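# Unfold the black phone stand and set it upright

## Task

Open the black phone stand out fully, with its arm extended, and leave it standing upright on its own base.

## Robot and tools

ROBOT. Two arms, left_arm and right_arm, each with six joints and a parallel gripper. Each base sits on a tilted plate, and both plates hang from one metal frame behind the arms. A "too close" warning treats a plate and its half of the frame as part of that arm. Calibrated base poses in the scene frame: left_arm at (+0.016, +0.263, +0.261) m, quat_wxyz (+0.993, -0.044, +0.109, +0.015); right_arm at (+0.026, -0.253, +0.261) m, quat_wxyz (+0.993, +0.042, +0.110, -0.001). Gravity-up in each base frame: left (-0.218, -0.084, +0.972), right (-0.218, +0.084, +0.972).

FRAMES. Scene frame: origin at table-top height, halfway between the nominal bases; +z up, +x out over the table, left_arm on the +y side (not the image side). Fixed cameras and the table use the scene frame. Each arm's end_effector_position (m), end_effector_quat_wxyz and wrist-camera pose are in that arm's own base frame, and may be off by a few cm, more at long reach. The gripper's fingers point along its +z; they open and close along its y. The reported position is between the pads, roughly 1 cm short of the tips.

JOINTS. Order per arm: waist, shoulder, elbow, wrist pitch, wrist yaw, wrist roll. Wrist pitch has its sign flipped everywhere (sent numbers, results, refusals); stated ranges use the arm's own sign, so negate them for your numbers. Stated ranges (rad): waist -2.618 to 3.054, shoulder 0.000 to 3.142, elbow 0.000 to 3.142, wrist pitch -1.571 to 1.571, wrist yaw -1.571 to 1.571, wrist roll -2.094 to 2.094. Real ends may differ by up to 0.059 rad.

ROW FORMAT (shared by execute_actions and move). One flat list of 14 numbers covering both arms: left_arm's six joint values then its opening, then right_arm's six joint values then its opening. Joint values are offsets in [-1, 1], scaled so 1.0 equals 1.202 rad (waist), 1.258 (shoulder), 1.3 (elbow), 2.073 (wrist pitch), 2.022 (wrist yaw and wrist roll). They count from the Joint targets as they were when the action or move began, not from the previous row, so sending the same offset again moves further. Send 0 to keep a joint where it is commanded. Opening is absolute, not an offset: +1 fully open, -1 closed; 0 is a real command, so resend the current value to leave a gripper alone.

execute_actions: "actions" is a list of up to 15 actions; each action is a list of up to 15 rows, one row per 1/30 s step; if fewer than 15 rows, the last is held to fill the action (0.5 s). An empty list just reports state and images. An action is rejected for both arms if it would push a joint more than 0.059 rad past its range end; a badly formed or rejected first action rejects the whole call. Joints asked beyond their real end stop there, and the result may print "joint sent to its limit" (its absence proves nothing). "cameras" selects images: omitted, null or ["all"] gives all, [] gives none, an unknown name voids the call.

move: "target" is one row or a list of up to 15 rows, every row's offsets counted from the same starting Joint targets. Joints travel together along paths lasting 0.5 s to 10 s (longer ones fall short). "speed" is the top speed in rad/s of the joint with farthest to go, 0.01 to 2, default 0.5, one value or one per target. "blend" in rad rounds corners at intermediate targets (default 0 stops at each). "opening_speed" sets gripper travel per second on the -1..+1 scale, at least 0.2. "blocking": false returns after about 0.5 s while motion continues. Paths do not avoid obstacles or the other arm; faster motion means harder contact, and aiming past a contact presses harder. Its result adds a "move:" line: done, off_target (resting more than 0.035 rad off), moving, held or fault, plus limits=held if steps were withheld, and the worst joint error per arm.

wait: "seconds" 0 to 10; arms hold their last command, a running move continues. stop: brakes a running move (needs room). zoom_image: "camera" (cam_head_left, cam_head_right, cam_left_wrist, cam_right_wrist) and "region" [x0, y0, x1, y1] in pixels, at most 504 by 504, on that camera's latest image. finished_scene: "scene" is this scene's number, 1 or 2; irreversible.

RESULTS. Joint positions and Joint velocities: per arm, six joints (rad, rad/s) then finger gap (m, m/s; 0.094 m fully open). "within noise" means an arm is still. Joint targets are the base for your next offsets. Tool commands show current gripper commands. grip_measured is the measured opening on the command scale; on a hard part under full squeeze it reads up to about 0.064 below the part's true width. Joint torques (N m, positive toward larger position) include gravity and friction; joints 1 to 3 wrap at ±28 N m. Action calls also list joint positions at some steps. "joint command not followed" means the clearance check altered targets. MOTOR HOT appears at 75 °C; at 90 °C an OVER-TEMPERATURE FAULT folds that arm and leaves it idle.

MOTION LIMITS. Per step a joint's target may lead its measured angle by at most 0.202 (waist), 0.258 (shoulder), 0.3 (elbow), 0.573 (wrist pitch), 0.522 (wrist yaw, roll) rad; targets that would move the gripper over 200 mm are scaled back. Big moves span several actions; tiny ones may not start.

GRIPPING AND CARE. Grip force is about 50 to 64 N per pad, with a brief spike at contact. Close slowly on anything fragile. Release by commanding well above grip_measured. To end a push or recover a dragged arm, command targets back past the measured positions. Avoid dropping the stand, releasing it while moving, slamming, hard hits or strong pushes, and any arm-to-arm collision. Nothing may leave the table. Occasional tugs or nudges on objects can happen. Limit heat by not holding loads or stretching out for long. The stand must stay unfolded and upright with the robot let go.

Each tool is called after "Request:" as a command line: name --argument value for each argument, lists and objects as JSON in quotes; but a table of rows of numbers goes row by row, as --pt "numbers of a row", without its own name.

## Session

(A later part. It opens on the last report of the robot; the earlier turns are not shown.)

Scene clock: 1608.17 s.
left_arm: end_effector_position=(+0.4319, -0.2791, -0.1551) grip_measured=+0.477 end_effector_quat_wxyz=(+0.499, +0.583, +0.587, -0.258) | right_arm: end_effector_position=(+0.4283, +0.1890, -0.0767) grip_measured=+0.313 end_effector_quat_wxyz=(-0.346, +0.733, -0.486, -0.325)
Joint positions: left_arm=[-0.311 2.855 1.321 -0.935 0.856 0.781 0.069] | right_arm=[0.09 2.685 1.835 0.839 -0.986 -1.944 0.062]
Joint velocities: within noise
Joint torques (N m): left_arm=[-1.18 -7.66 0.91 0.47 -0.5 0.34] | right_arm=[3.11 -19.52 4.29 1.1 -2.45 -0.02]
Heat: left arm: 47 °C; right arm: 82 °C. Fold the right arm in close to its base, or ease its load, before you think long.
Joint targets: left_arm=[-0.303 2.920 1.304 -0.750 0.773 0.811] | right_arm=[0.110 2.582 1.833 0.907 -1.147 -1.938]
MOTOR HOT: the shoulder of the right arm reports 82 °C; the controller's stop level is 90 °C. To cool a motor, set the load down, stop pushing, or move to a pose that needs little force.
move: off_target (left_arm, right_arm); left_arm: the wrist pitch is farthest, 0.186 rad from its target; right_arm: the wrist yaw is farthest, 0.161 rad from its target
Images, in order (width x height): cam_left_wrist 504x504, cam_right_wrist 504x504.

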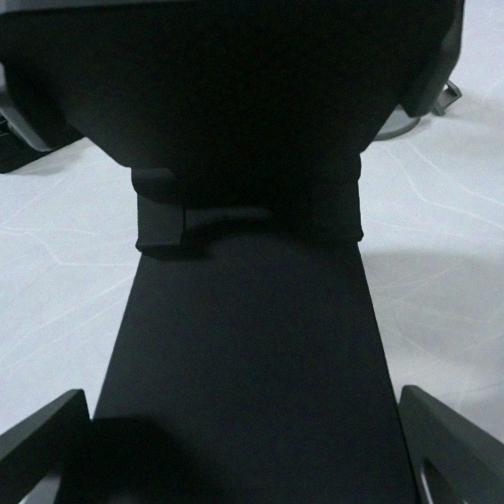

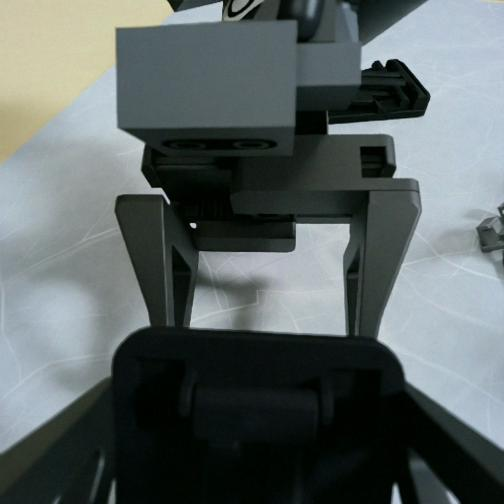

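Request:
move --target '[0,-0.03,0,-0.06,0,0,0.2,-0.0167,0.11,0.01,0,0.04,0,0.15]' --speed 0.3 --cameras '[]'

Request:
move --target '[0,0,0,0,0,0,0.2,0,0,0,0,0,0,0.9]' --opening_speed 1.0 --cameras '["cam_left_wrist"]'

Scene clock: 1612.63 s.
left_arm: end_effector_position=(+0.4324, -0.2780, -0.1556) grip_measured=+0.477 end_effector_quat_wxyz=(+0.500, +0.583, +0.588, -0.252) | right_arm: end_effector_position=(+0.4269, +0.1883, -0.0824) grip_measured=+0.313 end_effector_quat_wxyz=(-0.343, +0.733, -0.488, -0.327)
Joint positions: left_arm=[-0.311 2.855 1.315 -0.945 0.846 0.784 0.069] | right_arm=[0.09 2.697 1.835 0.834 -0.982 -1.943 0.062]
Joint velocities: within noise
Joint torques (N m): left_arm=[-1.4 -10.86 0.98 -0.74 -0.38 0.35] | right_arm=[1.42 -9.81 5.34 1.15 -1.52 0.03]
Heat: left arm: 46 °C; right arm: 86 °C. Fold the right arm in close to its base, or ease its load, before you think long.
Joint targets: left_arm=[-0.303 2.882 1.304 -0.874 0.773 0.811] | right_arm=[0.090 2.720 1.846 0.907 -1.066 -1.938]
MOTOR HOT: still on. The shoulder of the right arm reports 86 °C.
move: off_target (left_arm, right_arm); left_arm: the wrist yaw is farthest, 0.073 rad from its target; right_arm: the wrist yaw is farthest, 0.084 rad from its target
No camera images: "cameras" was empty.

Scene clock: 1613.60 s.
left_arm: end_effector_position=(+0.4334, -0.2713, -0.1686) grip_measured=+0.477 end_effector_quat_wxyz=(+0.485, +0.582, +0.609, -0.234) | right_arm: end_effector_position=(+0.4193, +0.1930, -0.0724) grip_measured=+0.897 end_effector_quat_wxyz=(-0.350, +0.711, -0.493, -0.359)
Joint positions: left_arm=[-0.31 2.86 1.312 -0.906 0.793 0.801 0.069] | right_arm=[0.089 2.697 1.835 0.886 -1.041 -1.942 0.089]
Joint velocities: within noise
Joint torques (N m): left_arm=[-1.2 -11.07 1.51 -1.12 0.12 0.11] | right_arm=[1.43 -10.03 5.27 0.75 -0.85 0.03]
Heat: left arm: 46 °C; right arm: 85 °C. Fold the right arm in close to its base, or ease its load, before you think long.
Joint targets: left_arm=[-0.302 2.882 1.304 -0.874 0.773 0.811] | right_arm=[0.090 2.720 1.846 0.907 -1.066 -1.938]
MOTOR HOT: still on. The shoulder of the right arm reports 85 °C.
move: done
Images, in order (width x height): cam_left_wrist 504x504.

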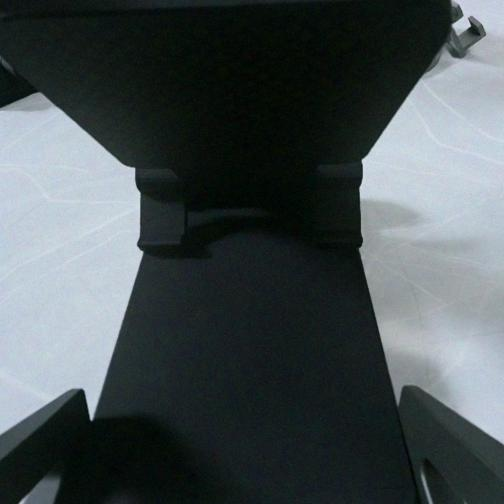

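Request:
move --pt "0 0 0 0 0 0 0.2 -0.1123 -0.115 0.053 0.1476 -0.005 -0.05 0.9" --pt "0 0 0 0 0 0 0.2 -0.25 -0.70 -0.60 -0.10 0.50 0.6 0.9" --speed '[0.4,0.8]' --cameras '["cam_left_wrist","cam_head_left"]'

Scene clock: 1623.07 s.
left_arm: end_effector_position=(+0.4334, -0.2713, -0.1686) grip_measured=+0.477 end_effector_quat_wxyz=(+0.485, +0.582, +0.609, -0.234) | right_arm: end_effector_position=(+0.3242, -0.0561, -0.0079) grip_measured=+0.897 end_effector_quat_wxyz=(+0.042, -0.260, +0.964, +0.011)
Joint positions: left_arm=[-0.31 2.86 1.312 -0.906 0.793 0.801 0.069] | right_arm=[-0.206 1.868 1.081 0.718 -0.058 -0.731 0.089]
Joint velocities: within noise
Joint torques (N m): left_arm=[-1.29 -11.11 1.44 -1.05 0.13 0.13] | right_arm=[-0.05 -10.43 3.73 0.04 -0.01 0.02]
Heat: left arm: 47 °C; right arm: 79 °C. Fold the right arm in close to its base, or ease its load, before you think long.
Joint targets: left_arm=[-0.302 2.882 1.304 -0.874 0.773 0.811] | right_arm=[-0.210 1.840 1.066 0.699 -0.055 -0.725]
MOTOR HOT: still on. The shoulder of the right arm reports 79 °C.
move: done
Images, in order (width x height): cam_head_left 504x504, cam_left_wrist 504x504.

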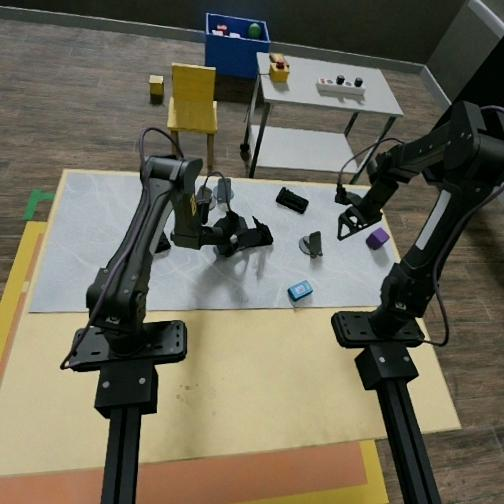

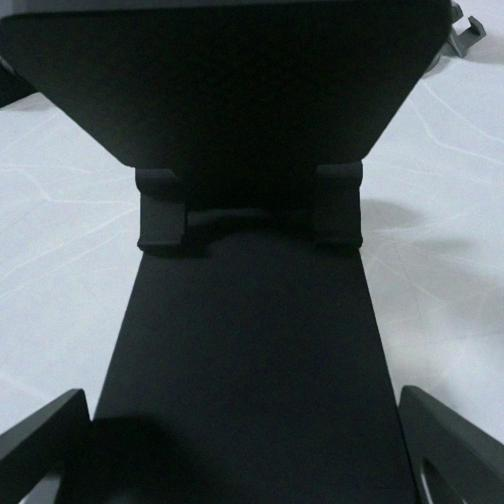

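Request:
move --target '[0,0,0,0,0,0,0.2,0,-0.43,-0.45,0,0,0.3,0.9]' --speed 0.8 --cameras '[]'

Request:
zoom_image --camera "cam_left_wrist" --region '[0, 0, 504, 300]'

Scene clock: 1628.20 s.
left_arm: end_effector_position=(+0.4334, -0.2713, -0.1686) grip_measured=+0.477 end_effector_quat_wxyz=(+0.485, +0.582, +0.609, -0.234) | right_arm: end_effector_position=(+0.1722, -0.0246, -0.0134) grip_measured=+0.897 end_effector_quat_wxyz=(+0.024, +0.040, +0.999, +0.025)
Joint positions: left_arm=[-0.31 2.86 1.312 -0.906 0.793 0.801 0.069] | right_arm=[-0.206 1.319 0.491 0.705 -0.057 -0.126 0.089]
Joint velocities: within noise
Joint torques (N m): left_arm=[-1.29 -11.28 1.4 -1.1 0.12 0.1] | right_arm=[-0.24 -5.09 3.85 0.2 -0.02 0.03]
Heat: left arm: 48 °C; right arm: 75 °C. Fold the right arm in close to its base, or ease its load, before you think long.
Joint targets: left_arm=[-0.302 2.882 1.304 -0.874 0.773 0.811] | right_arm=[-0.210 1.299 0.481 0.699 -0.055 -0.118]
MOTOR HOT: still on. The shoulder of the right arm reports 75 °C.
move: done
No camera images: "cameras" was empty.

Scaled by 1.000.

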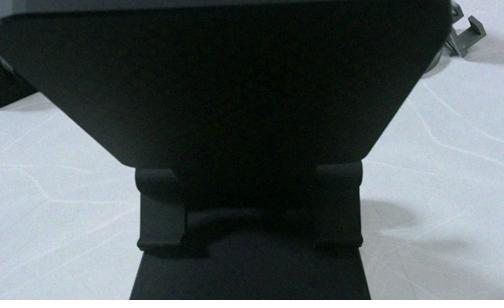

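Request:
move --target '[0,0.008,0,0.02,0,0,0.2,0,0,0,0,0,0,0.9]' --speed 0.2 --cameras '[]'

Request:
move --target '[0,0,0,0,0,0,1.0,0,0,0,0,0,0,0.9]' --opening_speed 0.6 --cameras '["cam_left_wrist"]'

Scene clock: 1635.93 s.
left_arm: end_effector_position=(+0.4328, -0.2706, -0.1705) grip_measured=+0.477 end_effector_quat_wxyz=(+0.481, +0.581, +0.613, -0.235) | right_arm: end_effector_position=(+0.1722, -0.0246, -0.0134) grip_measured=+0.897 end_effector_quat_wxyz=(+0.024, +0.040, +0.999, +0.025)
Joint positions: left_arm=[-0.31 2.86 1.312 -0.895 0.789 0.801 0.069] | right_arm=[-0.206 1.319 0.491 0.705 -0.057 -0.125 0.089]
Joint velocities: within noise
Joint torques (N m): left_arm=[-1.31 -10.37 1.29 -0.74 0.17 0.14] | right_arm=[-0.34 -5.01 3.84 0.18 -0.04 0.02]
Heat: left arm: 48 °C; right arm: 68 °C.
Joint targets: left_arm=[-0.302 2.892 1.304 -0.833 0.773 0.811] | right_arm=[-0.210 1.299 0.481 0.699 -0.055 -0.118]
MOTOR HOT: cleared for the motors of the right arm.
move: off_target (left_arm); left_arm: the wrist pitch is farthest, 0.063 rad from its target
No camera images: "cameras" was empty.

Scene clock: 1637.47 s.
left_arm: end_effector_position=(+0.4290, -0.2670, -0.1806) grip_measured=+0.998 end_effector_quat_wxyz=(+0.464, +0.580, +0.628, -0.234) | right_arm: end_effector_position=(+0.1722, -0.0246, -0.0134) grip_measured=+0.897 end_effector_quat_wxyz=(+0.024, +0.040, +0.999, +0.025)
Joint positions: left_arm=[-0.31 2.866 1.312 -0.858 0.771 0.806 0.094] | right_arm=[-0.206 1.319 0.491 0.705 -0.057 -0.124 0.089]
Joint velocities: within noise
Joint torques (N m): left_arm=[-1.25 -10.58 1.2 -1.1 0.39 0.09] | right_arm=[-0.24 -5.05 3.74 0.19 -0.01 0.07]
Heat: left arm: 48 °C; right arm: 67 °C.
Joint targets: left_arm=[-0.302 2.892 1.304 -0.833 0.773 0.811] | right_arm=[-0.210 1.299 0.481 0.699 -0.055 -0.118]
move: done
Images, in order (width x height): cam_left_wrist 504x504.

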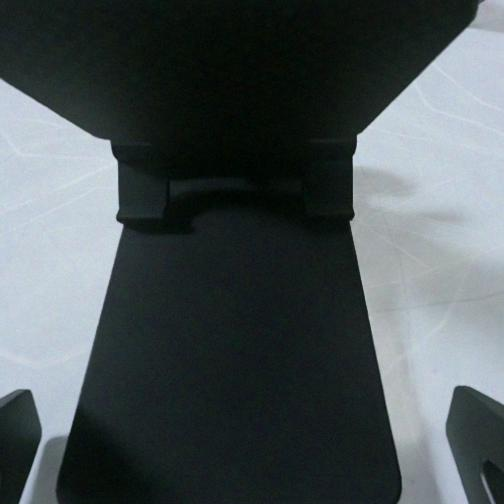

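Request:
move --pt "0.055 -0.0735 -0.106 -0.02 0.024 0.031 1 0 0 0 0 0 0 0.9" --pt "0.1265 -0.163 -0.1454 0.0386 0.0539 0.0776 1 0 0 0 0 0 0 0.9" --pt "0.50 -0.30 -0.25 0.0 0.3 0.0776 1 0 0 0 0 0 0 0.9" --speed '[0.15,0.3,0.6]'

Request:
zoom_image --camera "cam_head_left" --region '[210, 200, 310, 300]'

Request:
zoom_image --camera "cam_head_right" --region '[210, 200, 310, 300]'

Scene clock: 1645.40 s.
left_arm: end_effector_position=(+0.4187, -0.0505, -0.0452) grip_measured=+0.998 end_effector_quat_wxyz=(+0.599, +0.476, +0.585, -0.269) | right_arm: end_effector_position=(+0.1722, -0.0246, -0.0134) grip_measured=+0.897 end_effector_quat_wxyz=(+0.024, +0.040, +0.999, +0.025)
Joint positions: left_arm=[0.303 2.536 0.99 -0.832 1.358 0.963 0.094] | right_arm=[-0.206 1.319 0.491 0.705 -0.057 -0.124 0.089]
Joint velocities: within noise
Joint torques (N m): left_arm=[-0.75 -13.86 0.69 -1.08 0.67 0.04] | right_arm=[-0.23 -5.16 3.79 0.19 -0.04 0.07]
Heat: left arm: 48 °C; right arm: 63 °C.
Joint targets: left_arm=[0.298 2.515 0.980 -0.833 1.379 0.968] | right_arm=[-0.210 1.299 0.481 0.699 -0.055 -0.118]
move: done

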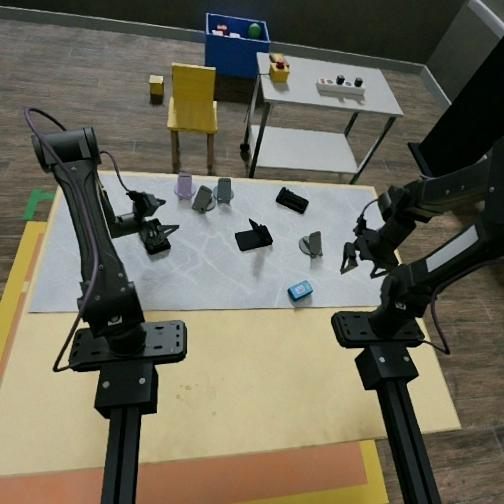

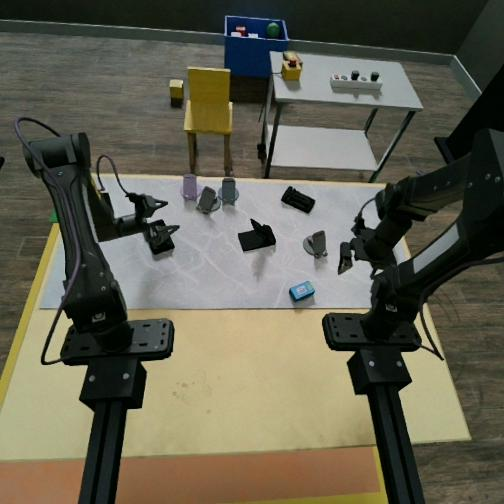

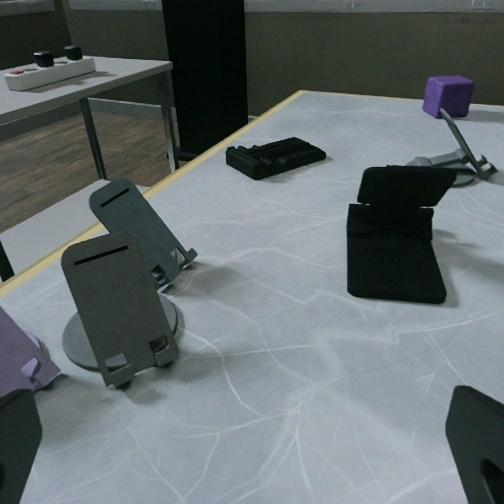

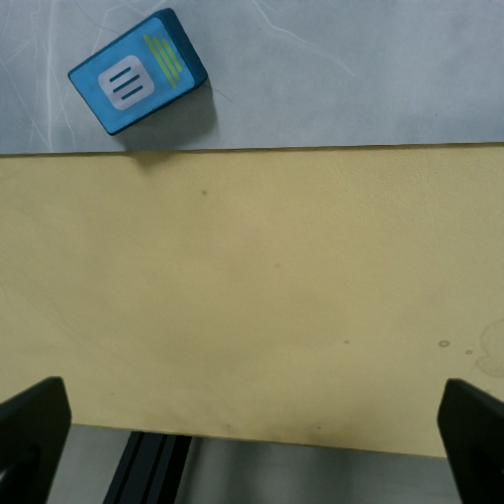

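Scaled by 5.040 from the camera's 504x504 image, which has a finer 720x720 frame.

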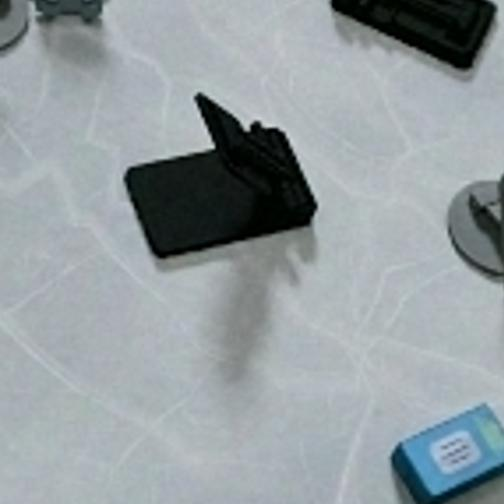

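Scaled by 5.040 from the camera's 504x504 image, which has a finer 720x720 frame.

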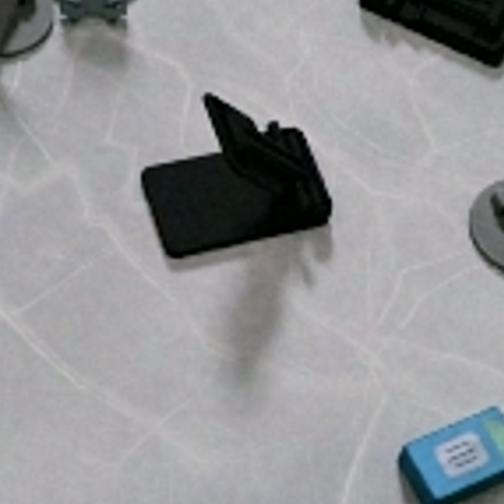

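Request:
zoom_image --camera "cam_left_wrist" --region '[320, 140, 490, 320]'

Request:
zoom_image --camera "cam_left_wrist" --region '[20, 170, 230, 410]'

Scaled by 2.800 from the camera's 504x504 image, which has a finer 720x720 frame.

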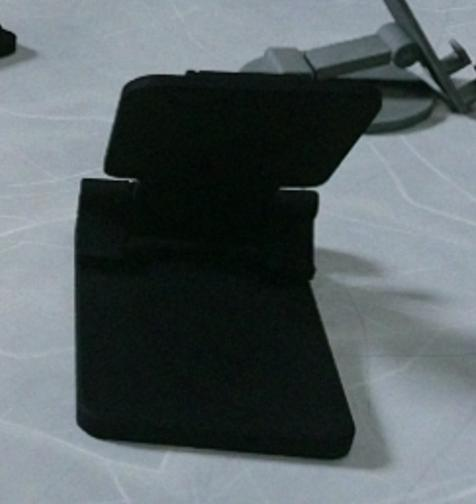

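Scaled by 2.100 from the camera's 504x504 image, which has a finer 720x720 frame.

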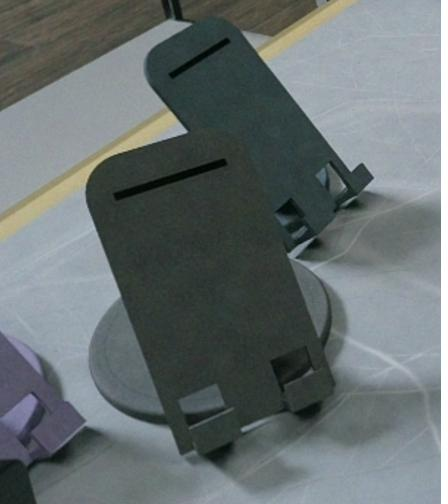

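Request:
move --target '[0,0,0,0,0,0,1.0,0.258,0.716,0.938,0.145,-0.22,-0.535,1.0]' --speed 0.9 --cameras '["cam_left_wrist","cam_right_wrist"]'

Scene clock: 1698.37 s.
left_arm: end_effector_position=(+0.4186, -0.0505, -0.0451) grip_measured=+0.998 end_effector_quat_wxyz=(+0.599, +0.476, +0.585, -0.270) | right_arm: end_effector_position=(+0.4247, +0.1241, +0.0465) grip_measured=+0.997 end_effector_quat_wxyz=(+0.163, -0.591, +0.770, +0.176)
Joint positions: left_arm=[0.303 2.536 0.99 -0.832 1.359 0.963 0.094] | right_arm=[0.096 2.167 1.674 0.979 -0.476 -1.189 0.094]
Joint velocities: within noise
Joint torques (N m): left_arm=[-0.68 -13.98 0.72 -1.1 0.68 0.09] | right_arm=[1.52 -8.61 8.58 0.29 -0.64 -0.14]
Heat: left arm: 52 °C; right arm: 54 °C.
Joint targets: left_arm=[0.298 2.515 0.980 -0.833 1.379 0.968] | right_arm=[0.100 2.200 1.700 1.000 -0.500 -1.200]
move: done
Images, in order (width x height): cam_left_wrist 504x504, cam_right_wrist 504x504.

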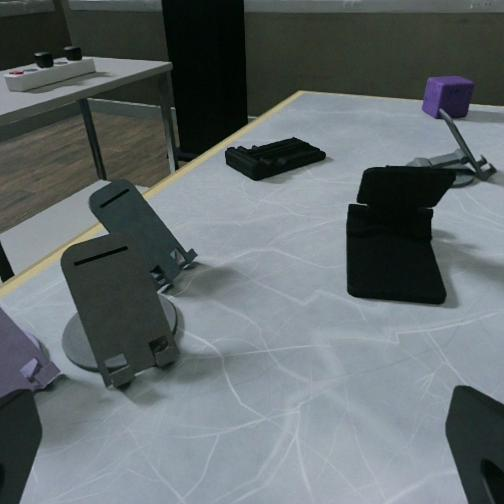

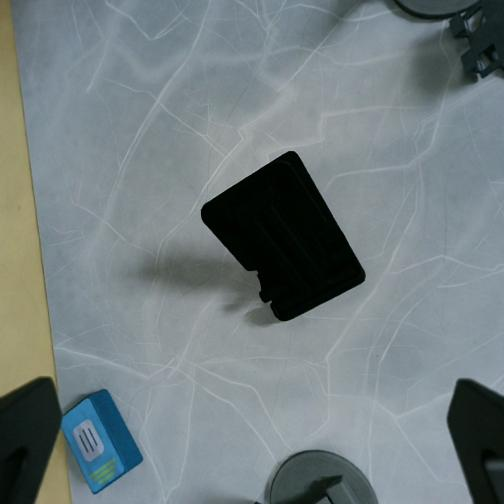

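Request:
zoom_image --camera "cam_right_wrist" --region '[170, 130, 400, 340]'

Scaled by 2.191 from the camera's 504x504 image, which has a finer 720x720 frame.

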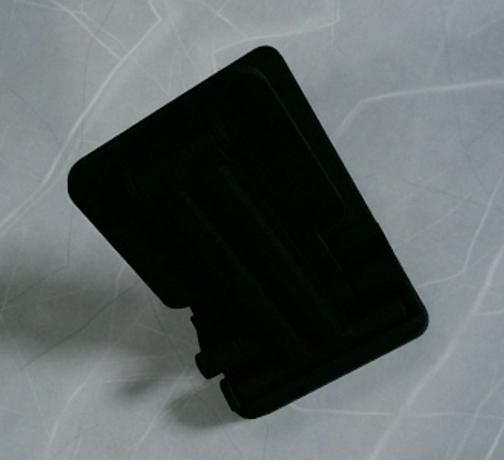

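Request:
move --target '[0,0,0,0,0,0,1.0,-0.123,0.5,0.38,0.074,-0.171,-0.328,1.0]' --speed 0.5 --cameras '["cam_left_wrist","cam_right_wrist"]'

Scene clock: 1728.53 s.
left_arm: end_effector_position=(+0.4185, -0.0505, -0.0451) grip_measured=+0.998 end_effector_quat_wxyz=(+0.599, +0.476, +0.585, -0.270) | right_arm: end_effector_position=(+0.4724, +0.1099, -0.0748) grip_measured=+0.997 end_effector_quat_wxyz=(-0.274, +0.694, -0.594, -0.300)
Joint positions: left_arm=[0.303 2.536 0.99 -0.832 1.359 0.963 0.094] | right_arm=[-0.046 2.797 2.173 1.133 -0.821 -1.853 0.094]
Joint velocities: within noise
Joint torques (N m): left_arm=[-0.7 -14.13 0.68 -1.11 0.59 0.1] | right_arm=[0.95 -10.14 6.98 0.8 -0.75 -0.18]
Heat: left arm: 52 °C; right arm: 55 °C.
Joint targets: left_arm=[0.298 2.515 0.980 -0.833 1.379 0.968] | right_arm=[-0.048 2.828 2.194 1.153 -0.846 -1.863]
move: done
Images, in order (width x height): cam_left_wrist 504x504, cam_right_wrist 504x504.

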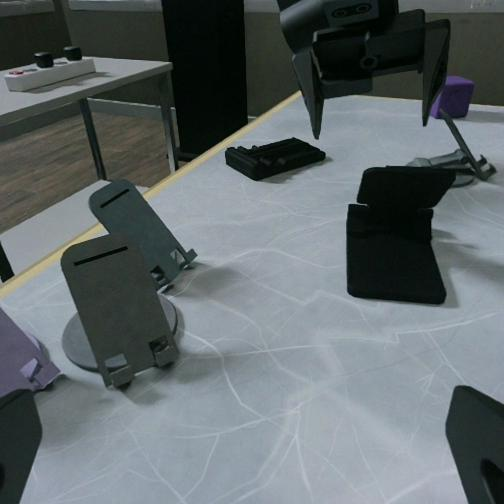

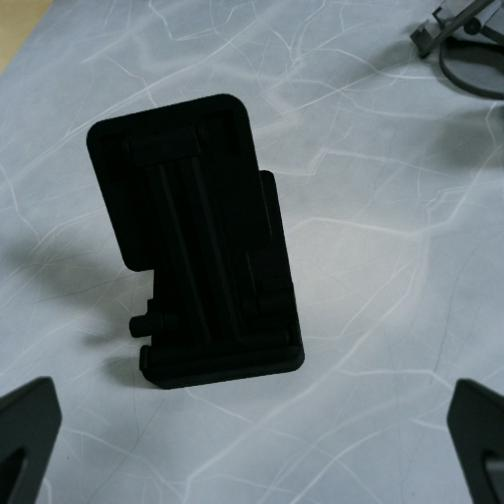

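Request:
zoom_image --camera "cam_right_wrist" --region '[70, 220, 320, 410]'

Scaled by 2.016 from the camera's 504x504 image, which has a finer 720x720 frame.

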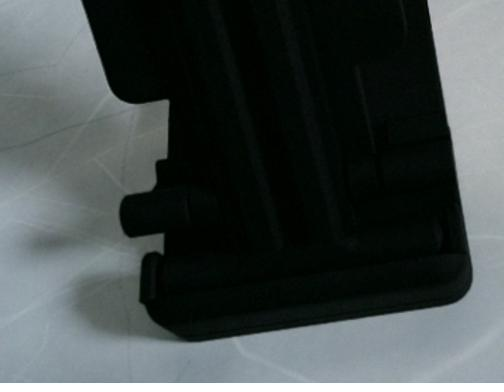

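Request:
move --target '[0,0,0,0,0,0,1.0,-0.0433,0.2003,0.1469,0.0444,-0.0465,-0.1098,1.0]' --speed 0.25 --cameras '["cam_left_wrist","cam_right_wrist"]'

Scene clock: 1750.63 s.
left_arm: end_effector_position=(+0.4186, -0.0505, -0.0450) grip_measured=+0.998 end_effector_quat_wxyz=(+0.599, +0.476, +0.585, -0.270) | right_arm: end_effector_position=(+0.4633, +0.0985, -0.1326) grip_measured=+0.997 end_effector_quat_wxyz=(-0.315, +0.698, -0.548, -0.337)
Joint positions: left_arm=[0.303 2.536 0.99 -0.832 1.359 0.963 0.094] | right_arm=[-0.096 3.046 2.365 1.226 -0.916 -2.072 0.094]
Joint velocities: within noise
Joint torques (N m): left_arm=[-0.66 -13.97 0.57 -1.09 0.61 0.08] | right_arm=[0.68 -9.63 6.42 0.96 -0.66 -0.11]
Heat: left arm: 53 °C; right arm: 61 °C.
Joint targets: left_arm=[0.298 2.515 0.980 -0.833 1.379 0.968] | right_arm=[-0.100 3.080 2.385 1.245 -0.939 -2.082]
joint sent to its limit (right arm) — the wrist roll, lower limit.
move: done
Images, in order (width x height): cam_left_wrist 504x504, cam_right_wrist 504x504.

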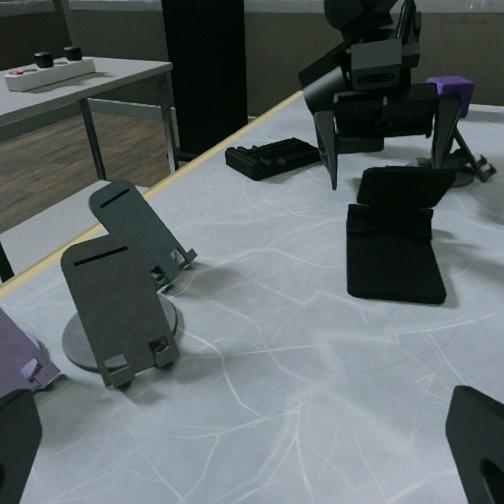

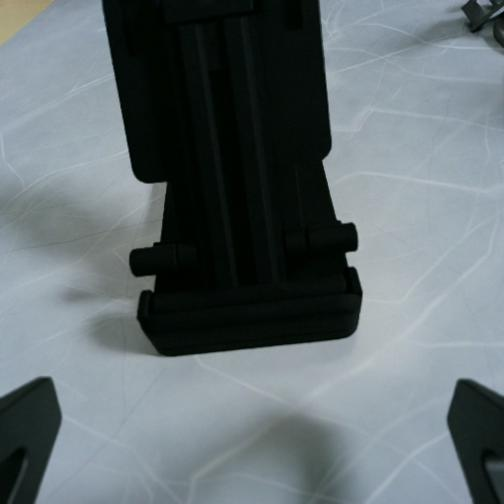

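Request:
zoom_image --camera "cam_right_wrist" --region '[100, 150, 380, 370]'

Scaled by 1.800 from the camera's 504x504 image, which has a finer 720x720 frame.

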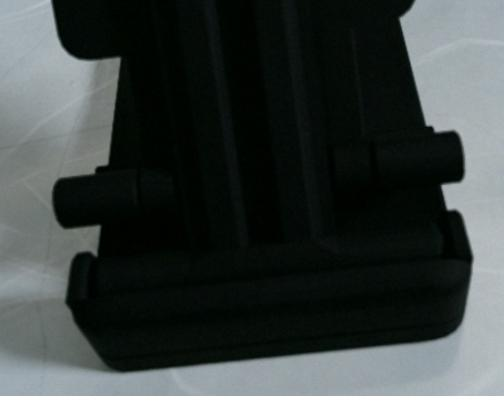

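Request:
move --target '[0,0,0,0,0,0,1.0,0.0815,-0.004,-0.1269,-0.1327,-0.008,0,1.0]' --speed 0.12 --cameras '["cam_left_wrist","cam_right_wrist"]'

Scene clock: 1770.60 s.
left_arm: end_effector_position=(+0.4186, -0.0505, -0.0450) grip_measured=+0.998 end_effector_quat_wxyz=(+0.599, +0.476, +0.585, -0.270) | right_arm: end_effector_position=(+0.4568, +0.1388, -0.1621) grip_measured=+0.997 end_effector_quat_wxyz=(-0.340, +0.732, -0.499, -0.316)
Joint positions: left_arm=[0.303 2.536 0.99 -0.832 1.359 0.963 0.094] | right_arm=[-0.015 3.046 2.237 0.994 -0.945 -2.078 0.094]
Joint velocities: within noise
Joint torques (N m): left_arm=[-0.69 -13.85 0.53 -1.06 0.67 0.09] | right_arm=[2.18 -9.8 2.95 0.38 -0.6 -0.07]
Heat: left arm: 53 °C; right arm: 58 °C.
Joint targets: left_arm=[0.298 2.515 0.980 -0.833 1.379 0.968] | right_arm=[-0.002 3.075 2.220 0.970 -0.956 -2.082]
move: done
Images, in order (width x height): cam_left_wrist 504x504, cam_right_wrist 504x504.

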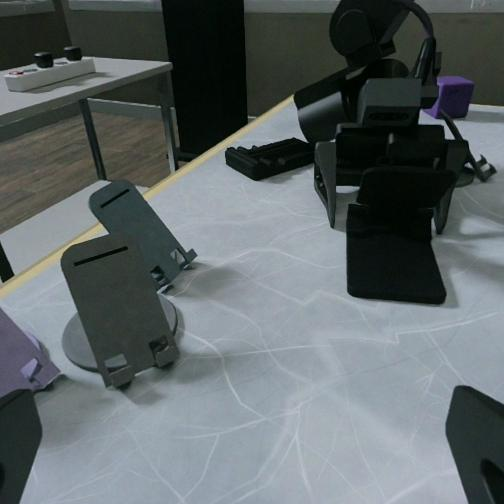

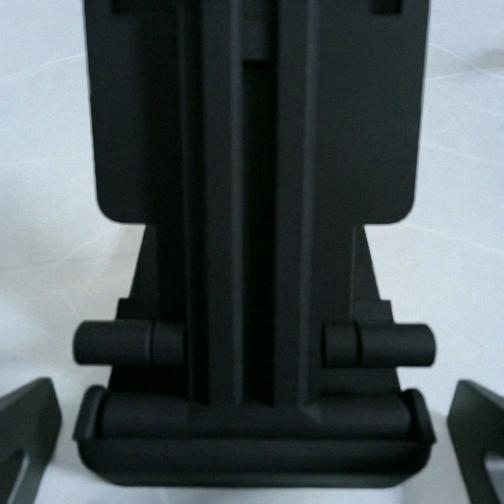

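Request:
zoom_image --camera "cam_right_wrist" --region '[60, 0, 450, 390]'

Request:
move --target '[0,0,0,0,0,0,1.0,0,0,0,0,0,0,0.2]' --opening_speed 0.6 --cameras '["cam_right_wrist"]'

Scaled by 1.292 from the camera's 504x504 image, which has a finer 720x720 frame.

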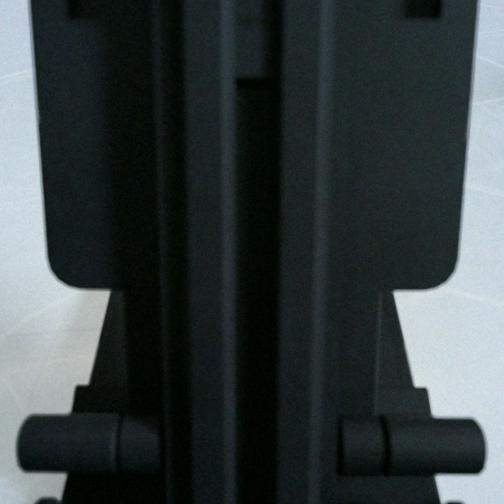

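Scene clock: 1778.33 s.
left_arm: end_effector_position=(+0.4186, -0.0505, -0.0450) grip_measured=+0.998 end_effector_quat_wxyz=(+0.599, +0.476, +0.585, -0.270) | right_arm: end_effector_position=(+0.4574, +0.1402, -0.1622) grip_measured=+0.486 end_effector_quat_wxyz=(-0.341, +0.733, -0.497, -0.314)
Joint positions: left_arm=[0.303 2.536 0.99 -0.832 1.359 0.963 0.094] | right_arm=[-0.012 3.046 2.236 0.988 -0.947 -2.079 0.07]
Joint velocities: within noise
Joint torques (N m): left_arm=[-0.76 -13.9 0.59 -1.12 0.66 0.07] | right_arm=[2.02 -9.77 2.92 0.42 -0.61 -0.06]
Heat: left arm: 53 °C; right arm: 58 °C.
Joint targets: left_arm=[0.298 2.515 0.980 -0.833 1.379 0.968] | right_arm=[-0.002 3.075 2.220 0.970 -0.956 -2.082]
move: done
Images, in order (width x height): cam_right_wrist 504x504.

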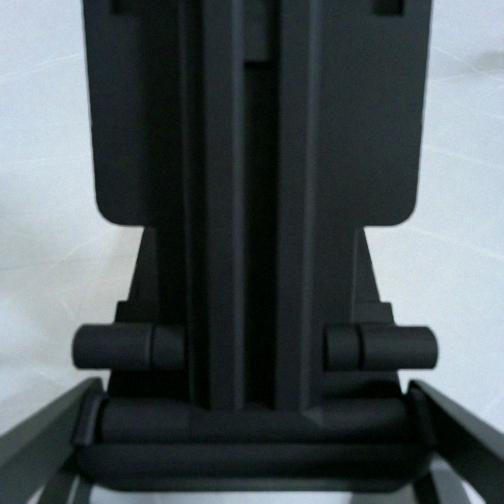

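Request:
move --target '[-0.5305,0.0959,0.0675,-0.0371,-0.3018,-0.1062,1.0,0,0,0,0,0,0,0.2]' --speed 0.4

Scene clock: 1808.43 s.
left_arm: end_effector_position=(+0.4030, -0.2717, -0.1115) grip_measured=+0.998 end_effector_quat_wxyz=(+0.474, +0.575, +0.622, -0.241) | right_arm: end_effector_position=(+0.4574, +0.1402, -0.1622) grip_measured=+0.486 end_effector_quat_wxyz=(-0.341, +0.733, -0.497, -0.314)
Joint positions: left_arm=[-0.338 2.61 1.057 -0.905 0.766 0.759 0.094] | right_arm=[-0.012 3.046 2.236 0.988 -0.947 -2.079 0.07]
Joint velocities: within noise
Joint torques (N m): left_arm=[-2.03 -10.56 2.73 -1.49 0.4 -0.07] | right_arm=[1.94 -9.72 3.03 0.47 -0.58 -0.06]
Heat: left arm: 53 °C; right arm: 56 °C.
Joint targets: left_arm=[-0.339 2.635 1.067 -0.910 0.769 0.753] | right_arm=[-0.002 3.075 2.220 0.970 -0.956 -2.082]
move: done

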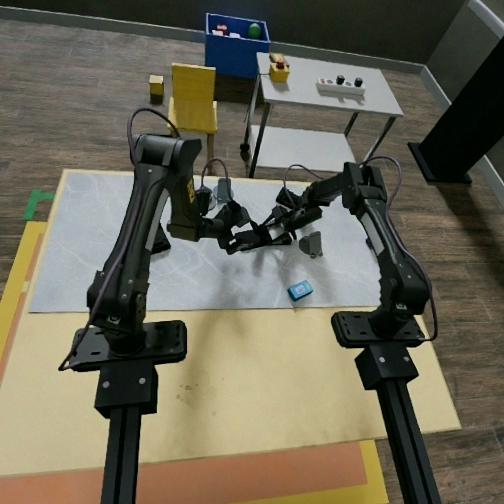

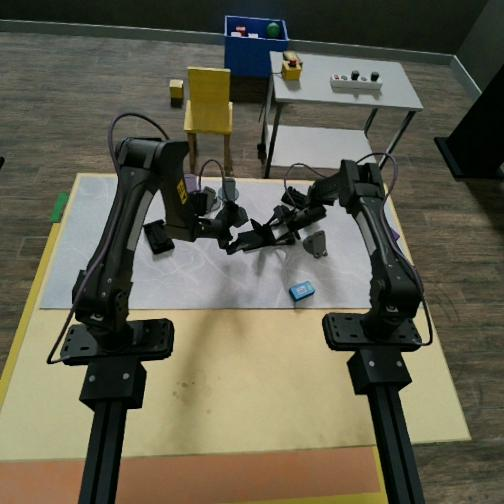

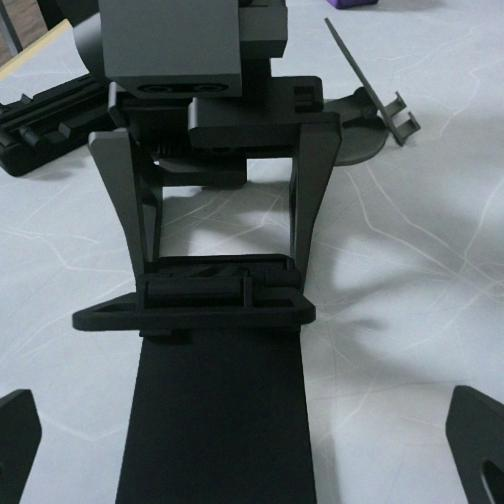

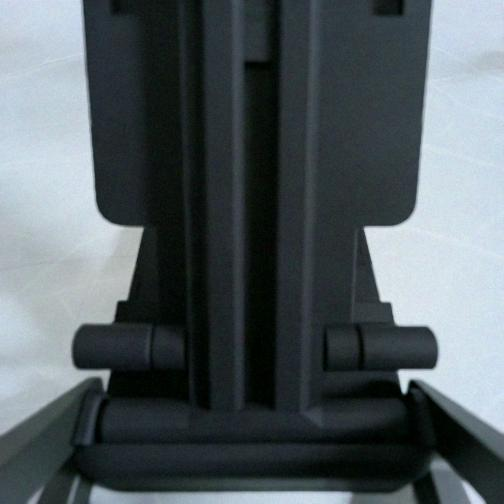

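Request:
move --target '[-0.032,0.0649,0.1248,0.029,-0.0142,-0.0155,1.0,0,0,0,0,0,0,0.2]' --speed 0.12 --cameras '["cam_left_wrist","cam_right_wrist"]'

Scene clock: 1830.03 s.
left_arm: end_effector_position=(+0.4328, -0.2920, -0.1181) grip_measured=+0.998 end_effector_quat_wxyz=(+0.486, +0.572, +0.618, -0.235) | right_arm: end_effector_position=(+0.4574, +0.1402, -0.1622) grip_measured=+0.486 end_effector_quat_wxyz=(-0.341, +0.733, -0.497, -0.314)
Joint positions: left_arm=[-0.364 2.69 1.218 -0.872 0.738 0.728 0.094] | right_arm=[-0.012 3.046 2.236 0.988 -0.947 -2.079 0.07]
Joint velocities: within noise
Joint torques (N m): left_arm=[-3.21 -11.08 3.1 -1.31 0.32 -0.05] | right_arm=[2.03 -9.85 3.03 0.46 -0.55 -0.09]
Heat: left arm: 49 °C; right arm: 56 °C.
Joint targets: left_arm=[-0.377 2.717 1.230 -0.849 0.740 0.722] | right_arm=[-0.002 3.075 2.220 0.970 -0.956 -2.082]
move: done
Images, in order (width x height): cam_left_wrist 504x504, cam_right_wrist 504x504.

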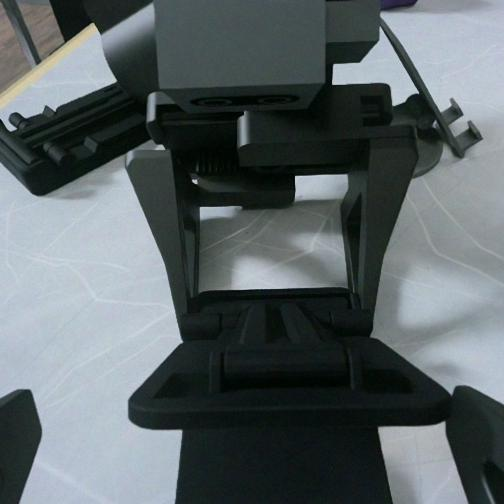

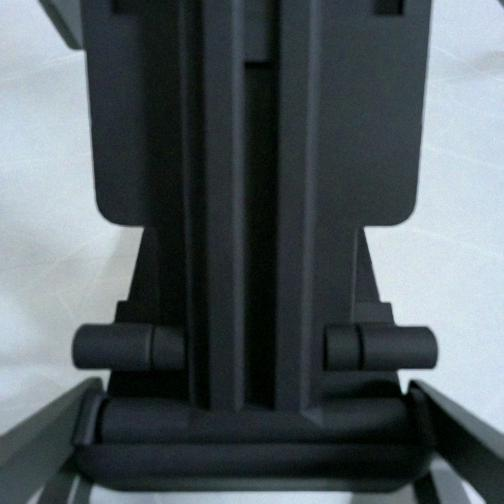

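Request:
move --pt "-0.0092 0 -0.035 -0.017 0 0 1.0 0 0 0 0 0 0 0.2" --pt "-0.0494 0.0611 0.0687 -0.009 -0.0243 -0.0224 1.0 0 0 0 0 0 0 0.2" --speed 0.1 --cameras '["cam_left_wrist","cam_right_wrist"]'

Scene clock: 1848.07 s.
left_arm: end_effector_position=(+0.4336, -0.3185, -0.1355) grip_measured=+0.998 end_effector_quat_wxyz=(+0.482, +0.572, +0.621, -0.237) | right_arm: end_effector_position=(+0.4574, +0.1402, -0.1622) grip_measured=+0.486 end_effector_quat_wxyz=(-0.341, +0.733, -0.497, -0.314)
Joint positions: left_arm=[-0.423 2.766 1.307 -0.878 0.69 0.683 0.094] | right_arm=[-0.012 3.046 2.236 0.988 -0.947 -2.079 0.07]
Joint velocities: within noise
Joint torques (N m): left_arm=[-3.63 -11.36 3.6 -1.46 0.32 -0.01] | right_arm=[1.98 -9.72 3.07 0.43 -0.61 -0.06]
Heat: left arm: 48 °C; right arm: 55 °C.
Joint targets: left_arm=[-0.437 2.794 1.319 -0.868 0.691 0.676] | right_arm=[-0.002 3.075 2.220 0.970 -0.956 -2.082]
move: done
Images, in order (width x height): cam_left_wrist 504x504, cam_right_wrist 504x504.

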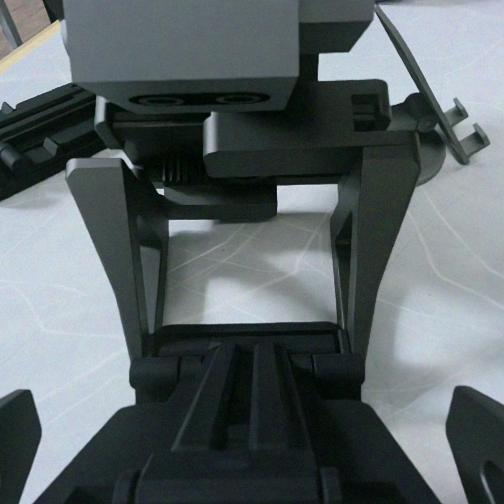

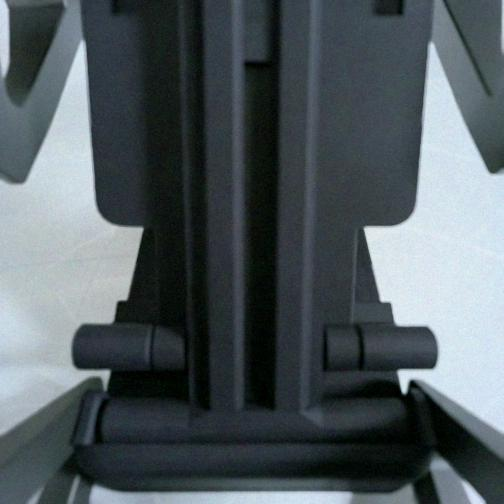

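Request:
move --target '[0,0,0,0,0,0,0.15,0,0,0,0,0,0,0.2]' --opening_speed 0.6 --cameras '["cam_left_wrist","cam_right_wrist"]'

Scene clock: 1853.30 s.
left_arm: end_effector_position=(+0.4340, -0.3183, -0.1356) grip_measured=+0.318 end_effector_quat_wxyz=(+0.482, +0.571, +0.622, -0.236) | right_arm: end_effector_position=(+0.4574, +0.1402, -0.1622) grip_measured=+0.486 end_effector_quat_wxyz=(-0.341, +0.733, -0.497, -0.314)
Joint positions: left_arm=[-0.423 2.766 1.307 -0.878 0.687 0.681 0.062] | right_arm=[-0.012 3.046 2.236 0.988 -0.947 -2.079 0.07]
Joint velocities: within noise
Joint torques (N m): left_arm=[-3.49 -11.25 3.6 -1.44 0.34 -0.07] | right_arm=[2.02 -9.77 2.97 0.47 -0.6 -0.06]
Heat: left arm: 48 °C; right arm: 55 °C.
Joint targets: left_arm=[-0.437 2.794 1.319 -0.868 0.691 0.676] | right_arm=[-0.002 3.075 2.220 0.970 -0.956 -2.082]
move: done
Images, in order (width x height): cam_left_wrist 504x504, cam_right_wrist 504x504.

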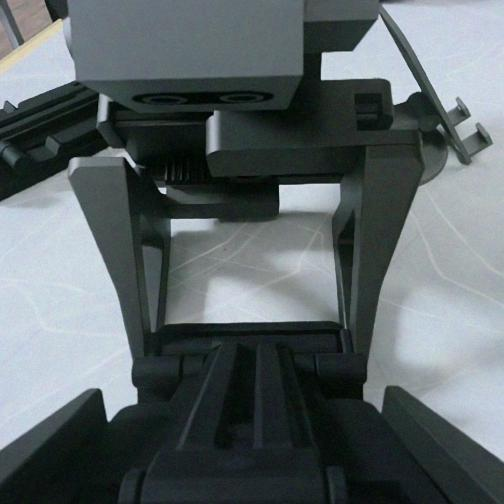

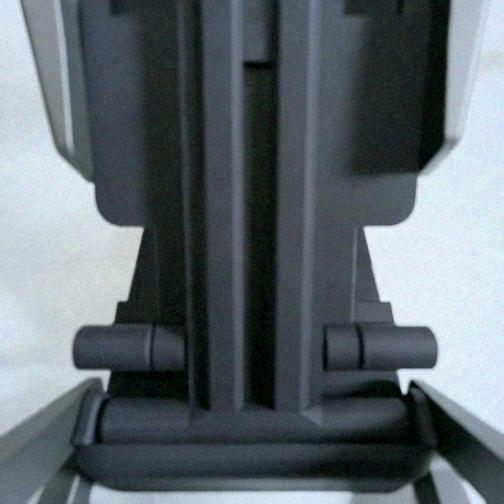

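Request:
move --target '[0.03,-0.09,-0.07,0,0.0084,0.0076,0.15,0,0,0,0,0,0,0.2]' --speed 0.1 --cameras '["cam_left_wrist","cam_right_wrist"]'

Scene clock: 1874.33 s.
left_arm: end_effector_position=(+0.4285, -0.3075, -0.1302) grip_measured=+0.318 end_effector_quat_wxyz=(+0.476, +0.568, +0.630, -0.230) | right_arm: end_effector_position=(+0.4529, +0.1519, -0.1603) grip_measured=+0.486 end_effector_quat_wxyz=(-0.344, +0.733, -0.488, -0.324)
Joint positions: left_arm=[-0.411 2.72 1.241 -0.879 0.677 0.69 0.062] | right_arm=[0.009 3.046 2.231 0.989 -0.966 -2.081 0.07]
Joint velocities: within noise
Joint torques (N m): left_arm=[-1.43 -17.06 1.26 -1.41 0.66 0.03] | right_arm=[0.39 -9.78 3.51 0.41 -0.42 -0.05]
Heat: left arm: 48 °C; right arm: 55 °C.
Joint targets: left_arm=[-0.401 2.681 1.228 -0.868 0.708 0.692] | right_arm=[-0.002 3.075 2.220 0.970 -0.956 -2.082]
move: off_target (left_arm); left_arm: the shoulder is farthest, 0.040 rad from its target
Images, in order (width x height): cam_left_wrist 504x504, cam_right_wrist 504x504.

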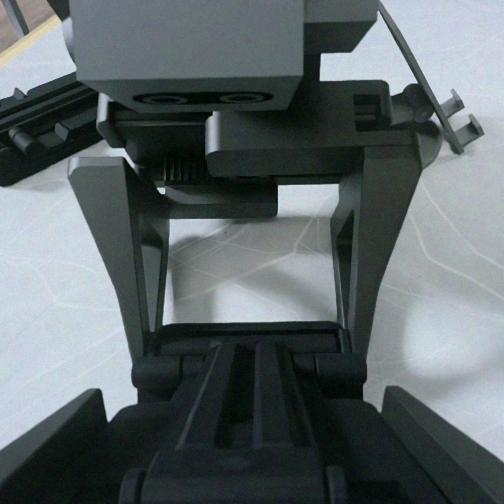

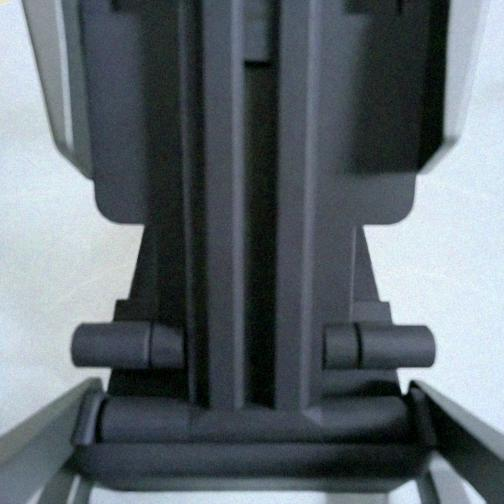

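Request:
move --target '[0.04,-0.06,-0.07,0,0.0084,0.0076,0.15,-0.05,0,0,0,0,0,0.2]' --speed 0.1 --cameras '["cam_left_wrist","cam_right_wrist"]'

Scene clock: 1878.27 s.
left_arm: end_effector_position=(+0.4228, -0.2938, -0.1140) grip_measured=+0.318 end_effector_quat_wxyz=(+0.476, +0.566, +0.632, -0.231) | right_arm: end_effector_position=(+0.4501, +0.1564, -0.1528) grip_measured=+0.486 end_effector_quat_wxyz=(-0.355, +0.719, -0.490, -0.343)
Joint positions: left_arm=[-0.385 2.647 1.16 -0.877 0.697 0.701 0.062] | right_arm=[0.01 3.046 2.231 1.016 -1.011 -2.081 0.07]
Joint velocities: within noise
Joint torques (N m): left_arm=[0.59 -17.1 0.65 -1.4 0.62 0.1] | right_arm=[-4.68 -9.78 3.47 0.19 0.16 -0.07]
Heat: left arm: 50 °C; right arm: 55 °C.
Joint targets: left_arm=[-0.353 2.605 1.137 -0.868 0.725 0.707] | right_arm=[-0.062 3.075 2.220 0.970 -0.956 -2.082]
move: off_target (left_arm, right_arm); left_arm: the shoulder is farthest, 0.042 rad from its target; right_arm: the waist is farthest, 0.072 rad from its target
Images, in order (width x height): cam_left_wrist 504x504, cam_right_wrist 504x504.

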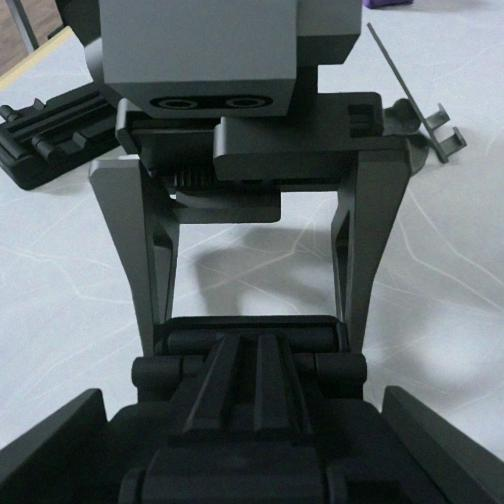

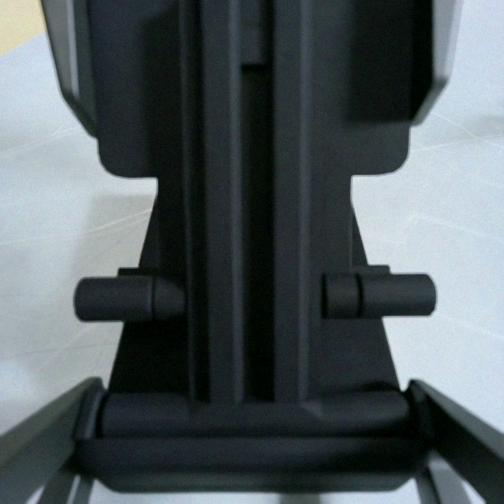

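Request:
move --target '[0.03,-0.05,-0.06,0,0.0084,0.0076,0.15,0,0,0,0,0,0,0.2]' --speed 0.1 --cameras '["cam_left_wrist","cam_right_wrist"]'

Scene clock: 1884.63 s.
left_arm: end_effector_position=(+0.4176, -0.2775, -0.0994) grip_measured=+0.318 end_effector_quat_wxyz=(+0.478, +0.562, +0.634, -0.231) | right_arm: end_effector_position=(+0.4499, +0.1564, -0.1527) grip_measured=+0.486 end_effector_quat_wxyz=(-0.354, +0.719, -0.490, -0.343)
Joint positions: left_arm=[-0.352 2.58 1.084 -0.877 0.721 0.716 0.062] | right_arm=[0.01 3.046 2.231 1.018 -1.011 -2.081 0.07]
Joint velocities: within noise
Joint torques (N m): left_arm=[1.09 -16.36 0.38 -1.43 0.54 0.07] | right_arm=[-4.72 -9.69 3.41 0.2 0.15 -0.01]
Heat: left arm: 53 °C; right arm: 55 °C.
Joint targets: left_arm=[-0.317 2.542 1.059 -0.868 0.742 0.722] | right_arm=[-0.062 3.075 2.220 0.970 -0.956 -2.082]
move: off_target (left_arm, right_arm); left_arm: the shoulder is farthest, 0.038 rad from its target; right_arm: the waist is farthest, 0.072 rad from its target
Images, in order (width x height): cam_left_wrist 504x504, cam_right_wrist 504x504.

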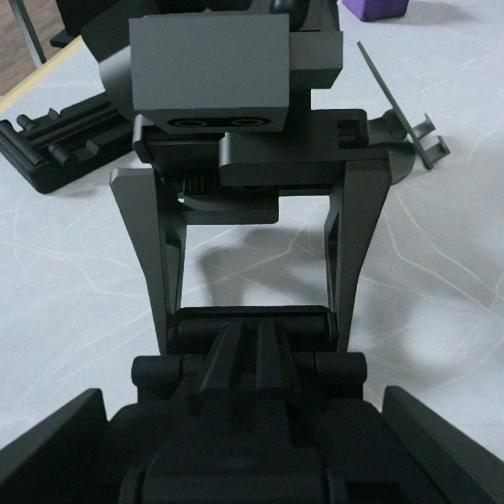

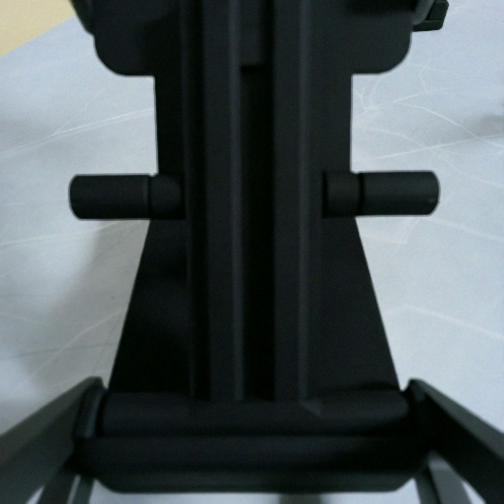

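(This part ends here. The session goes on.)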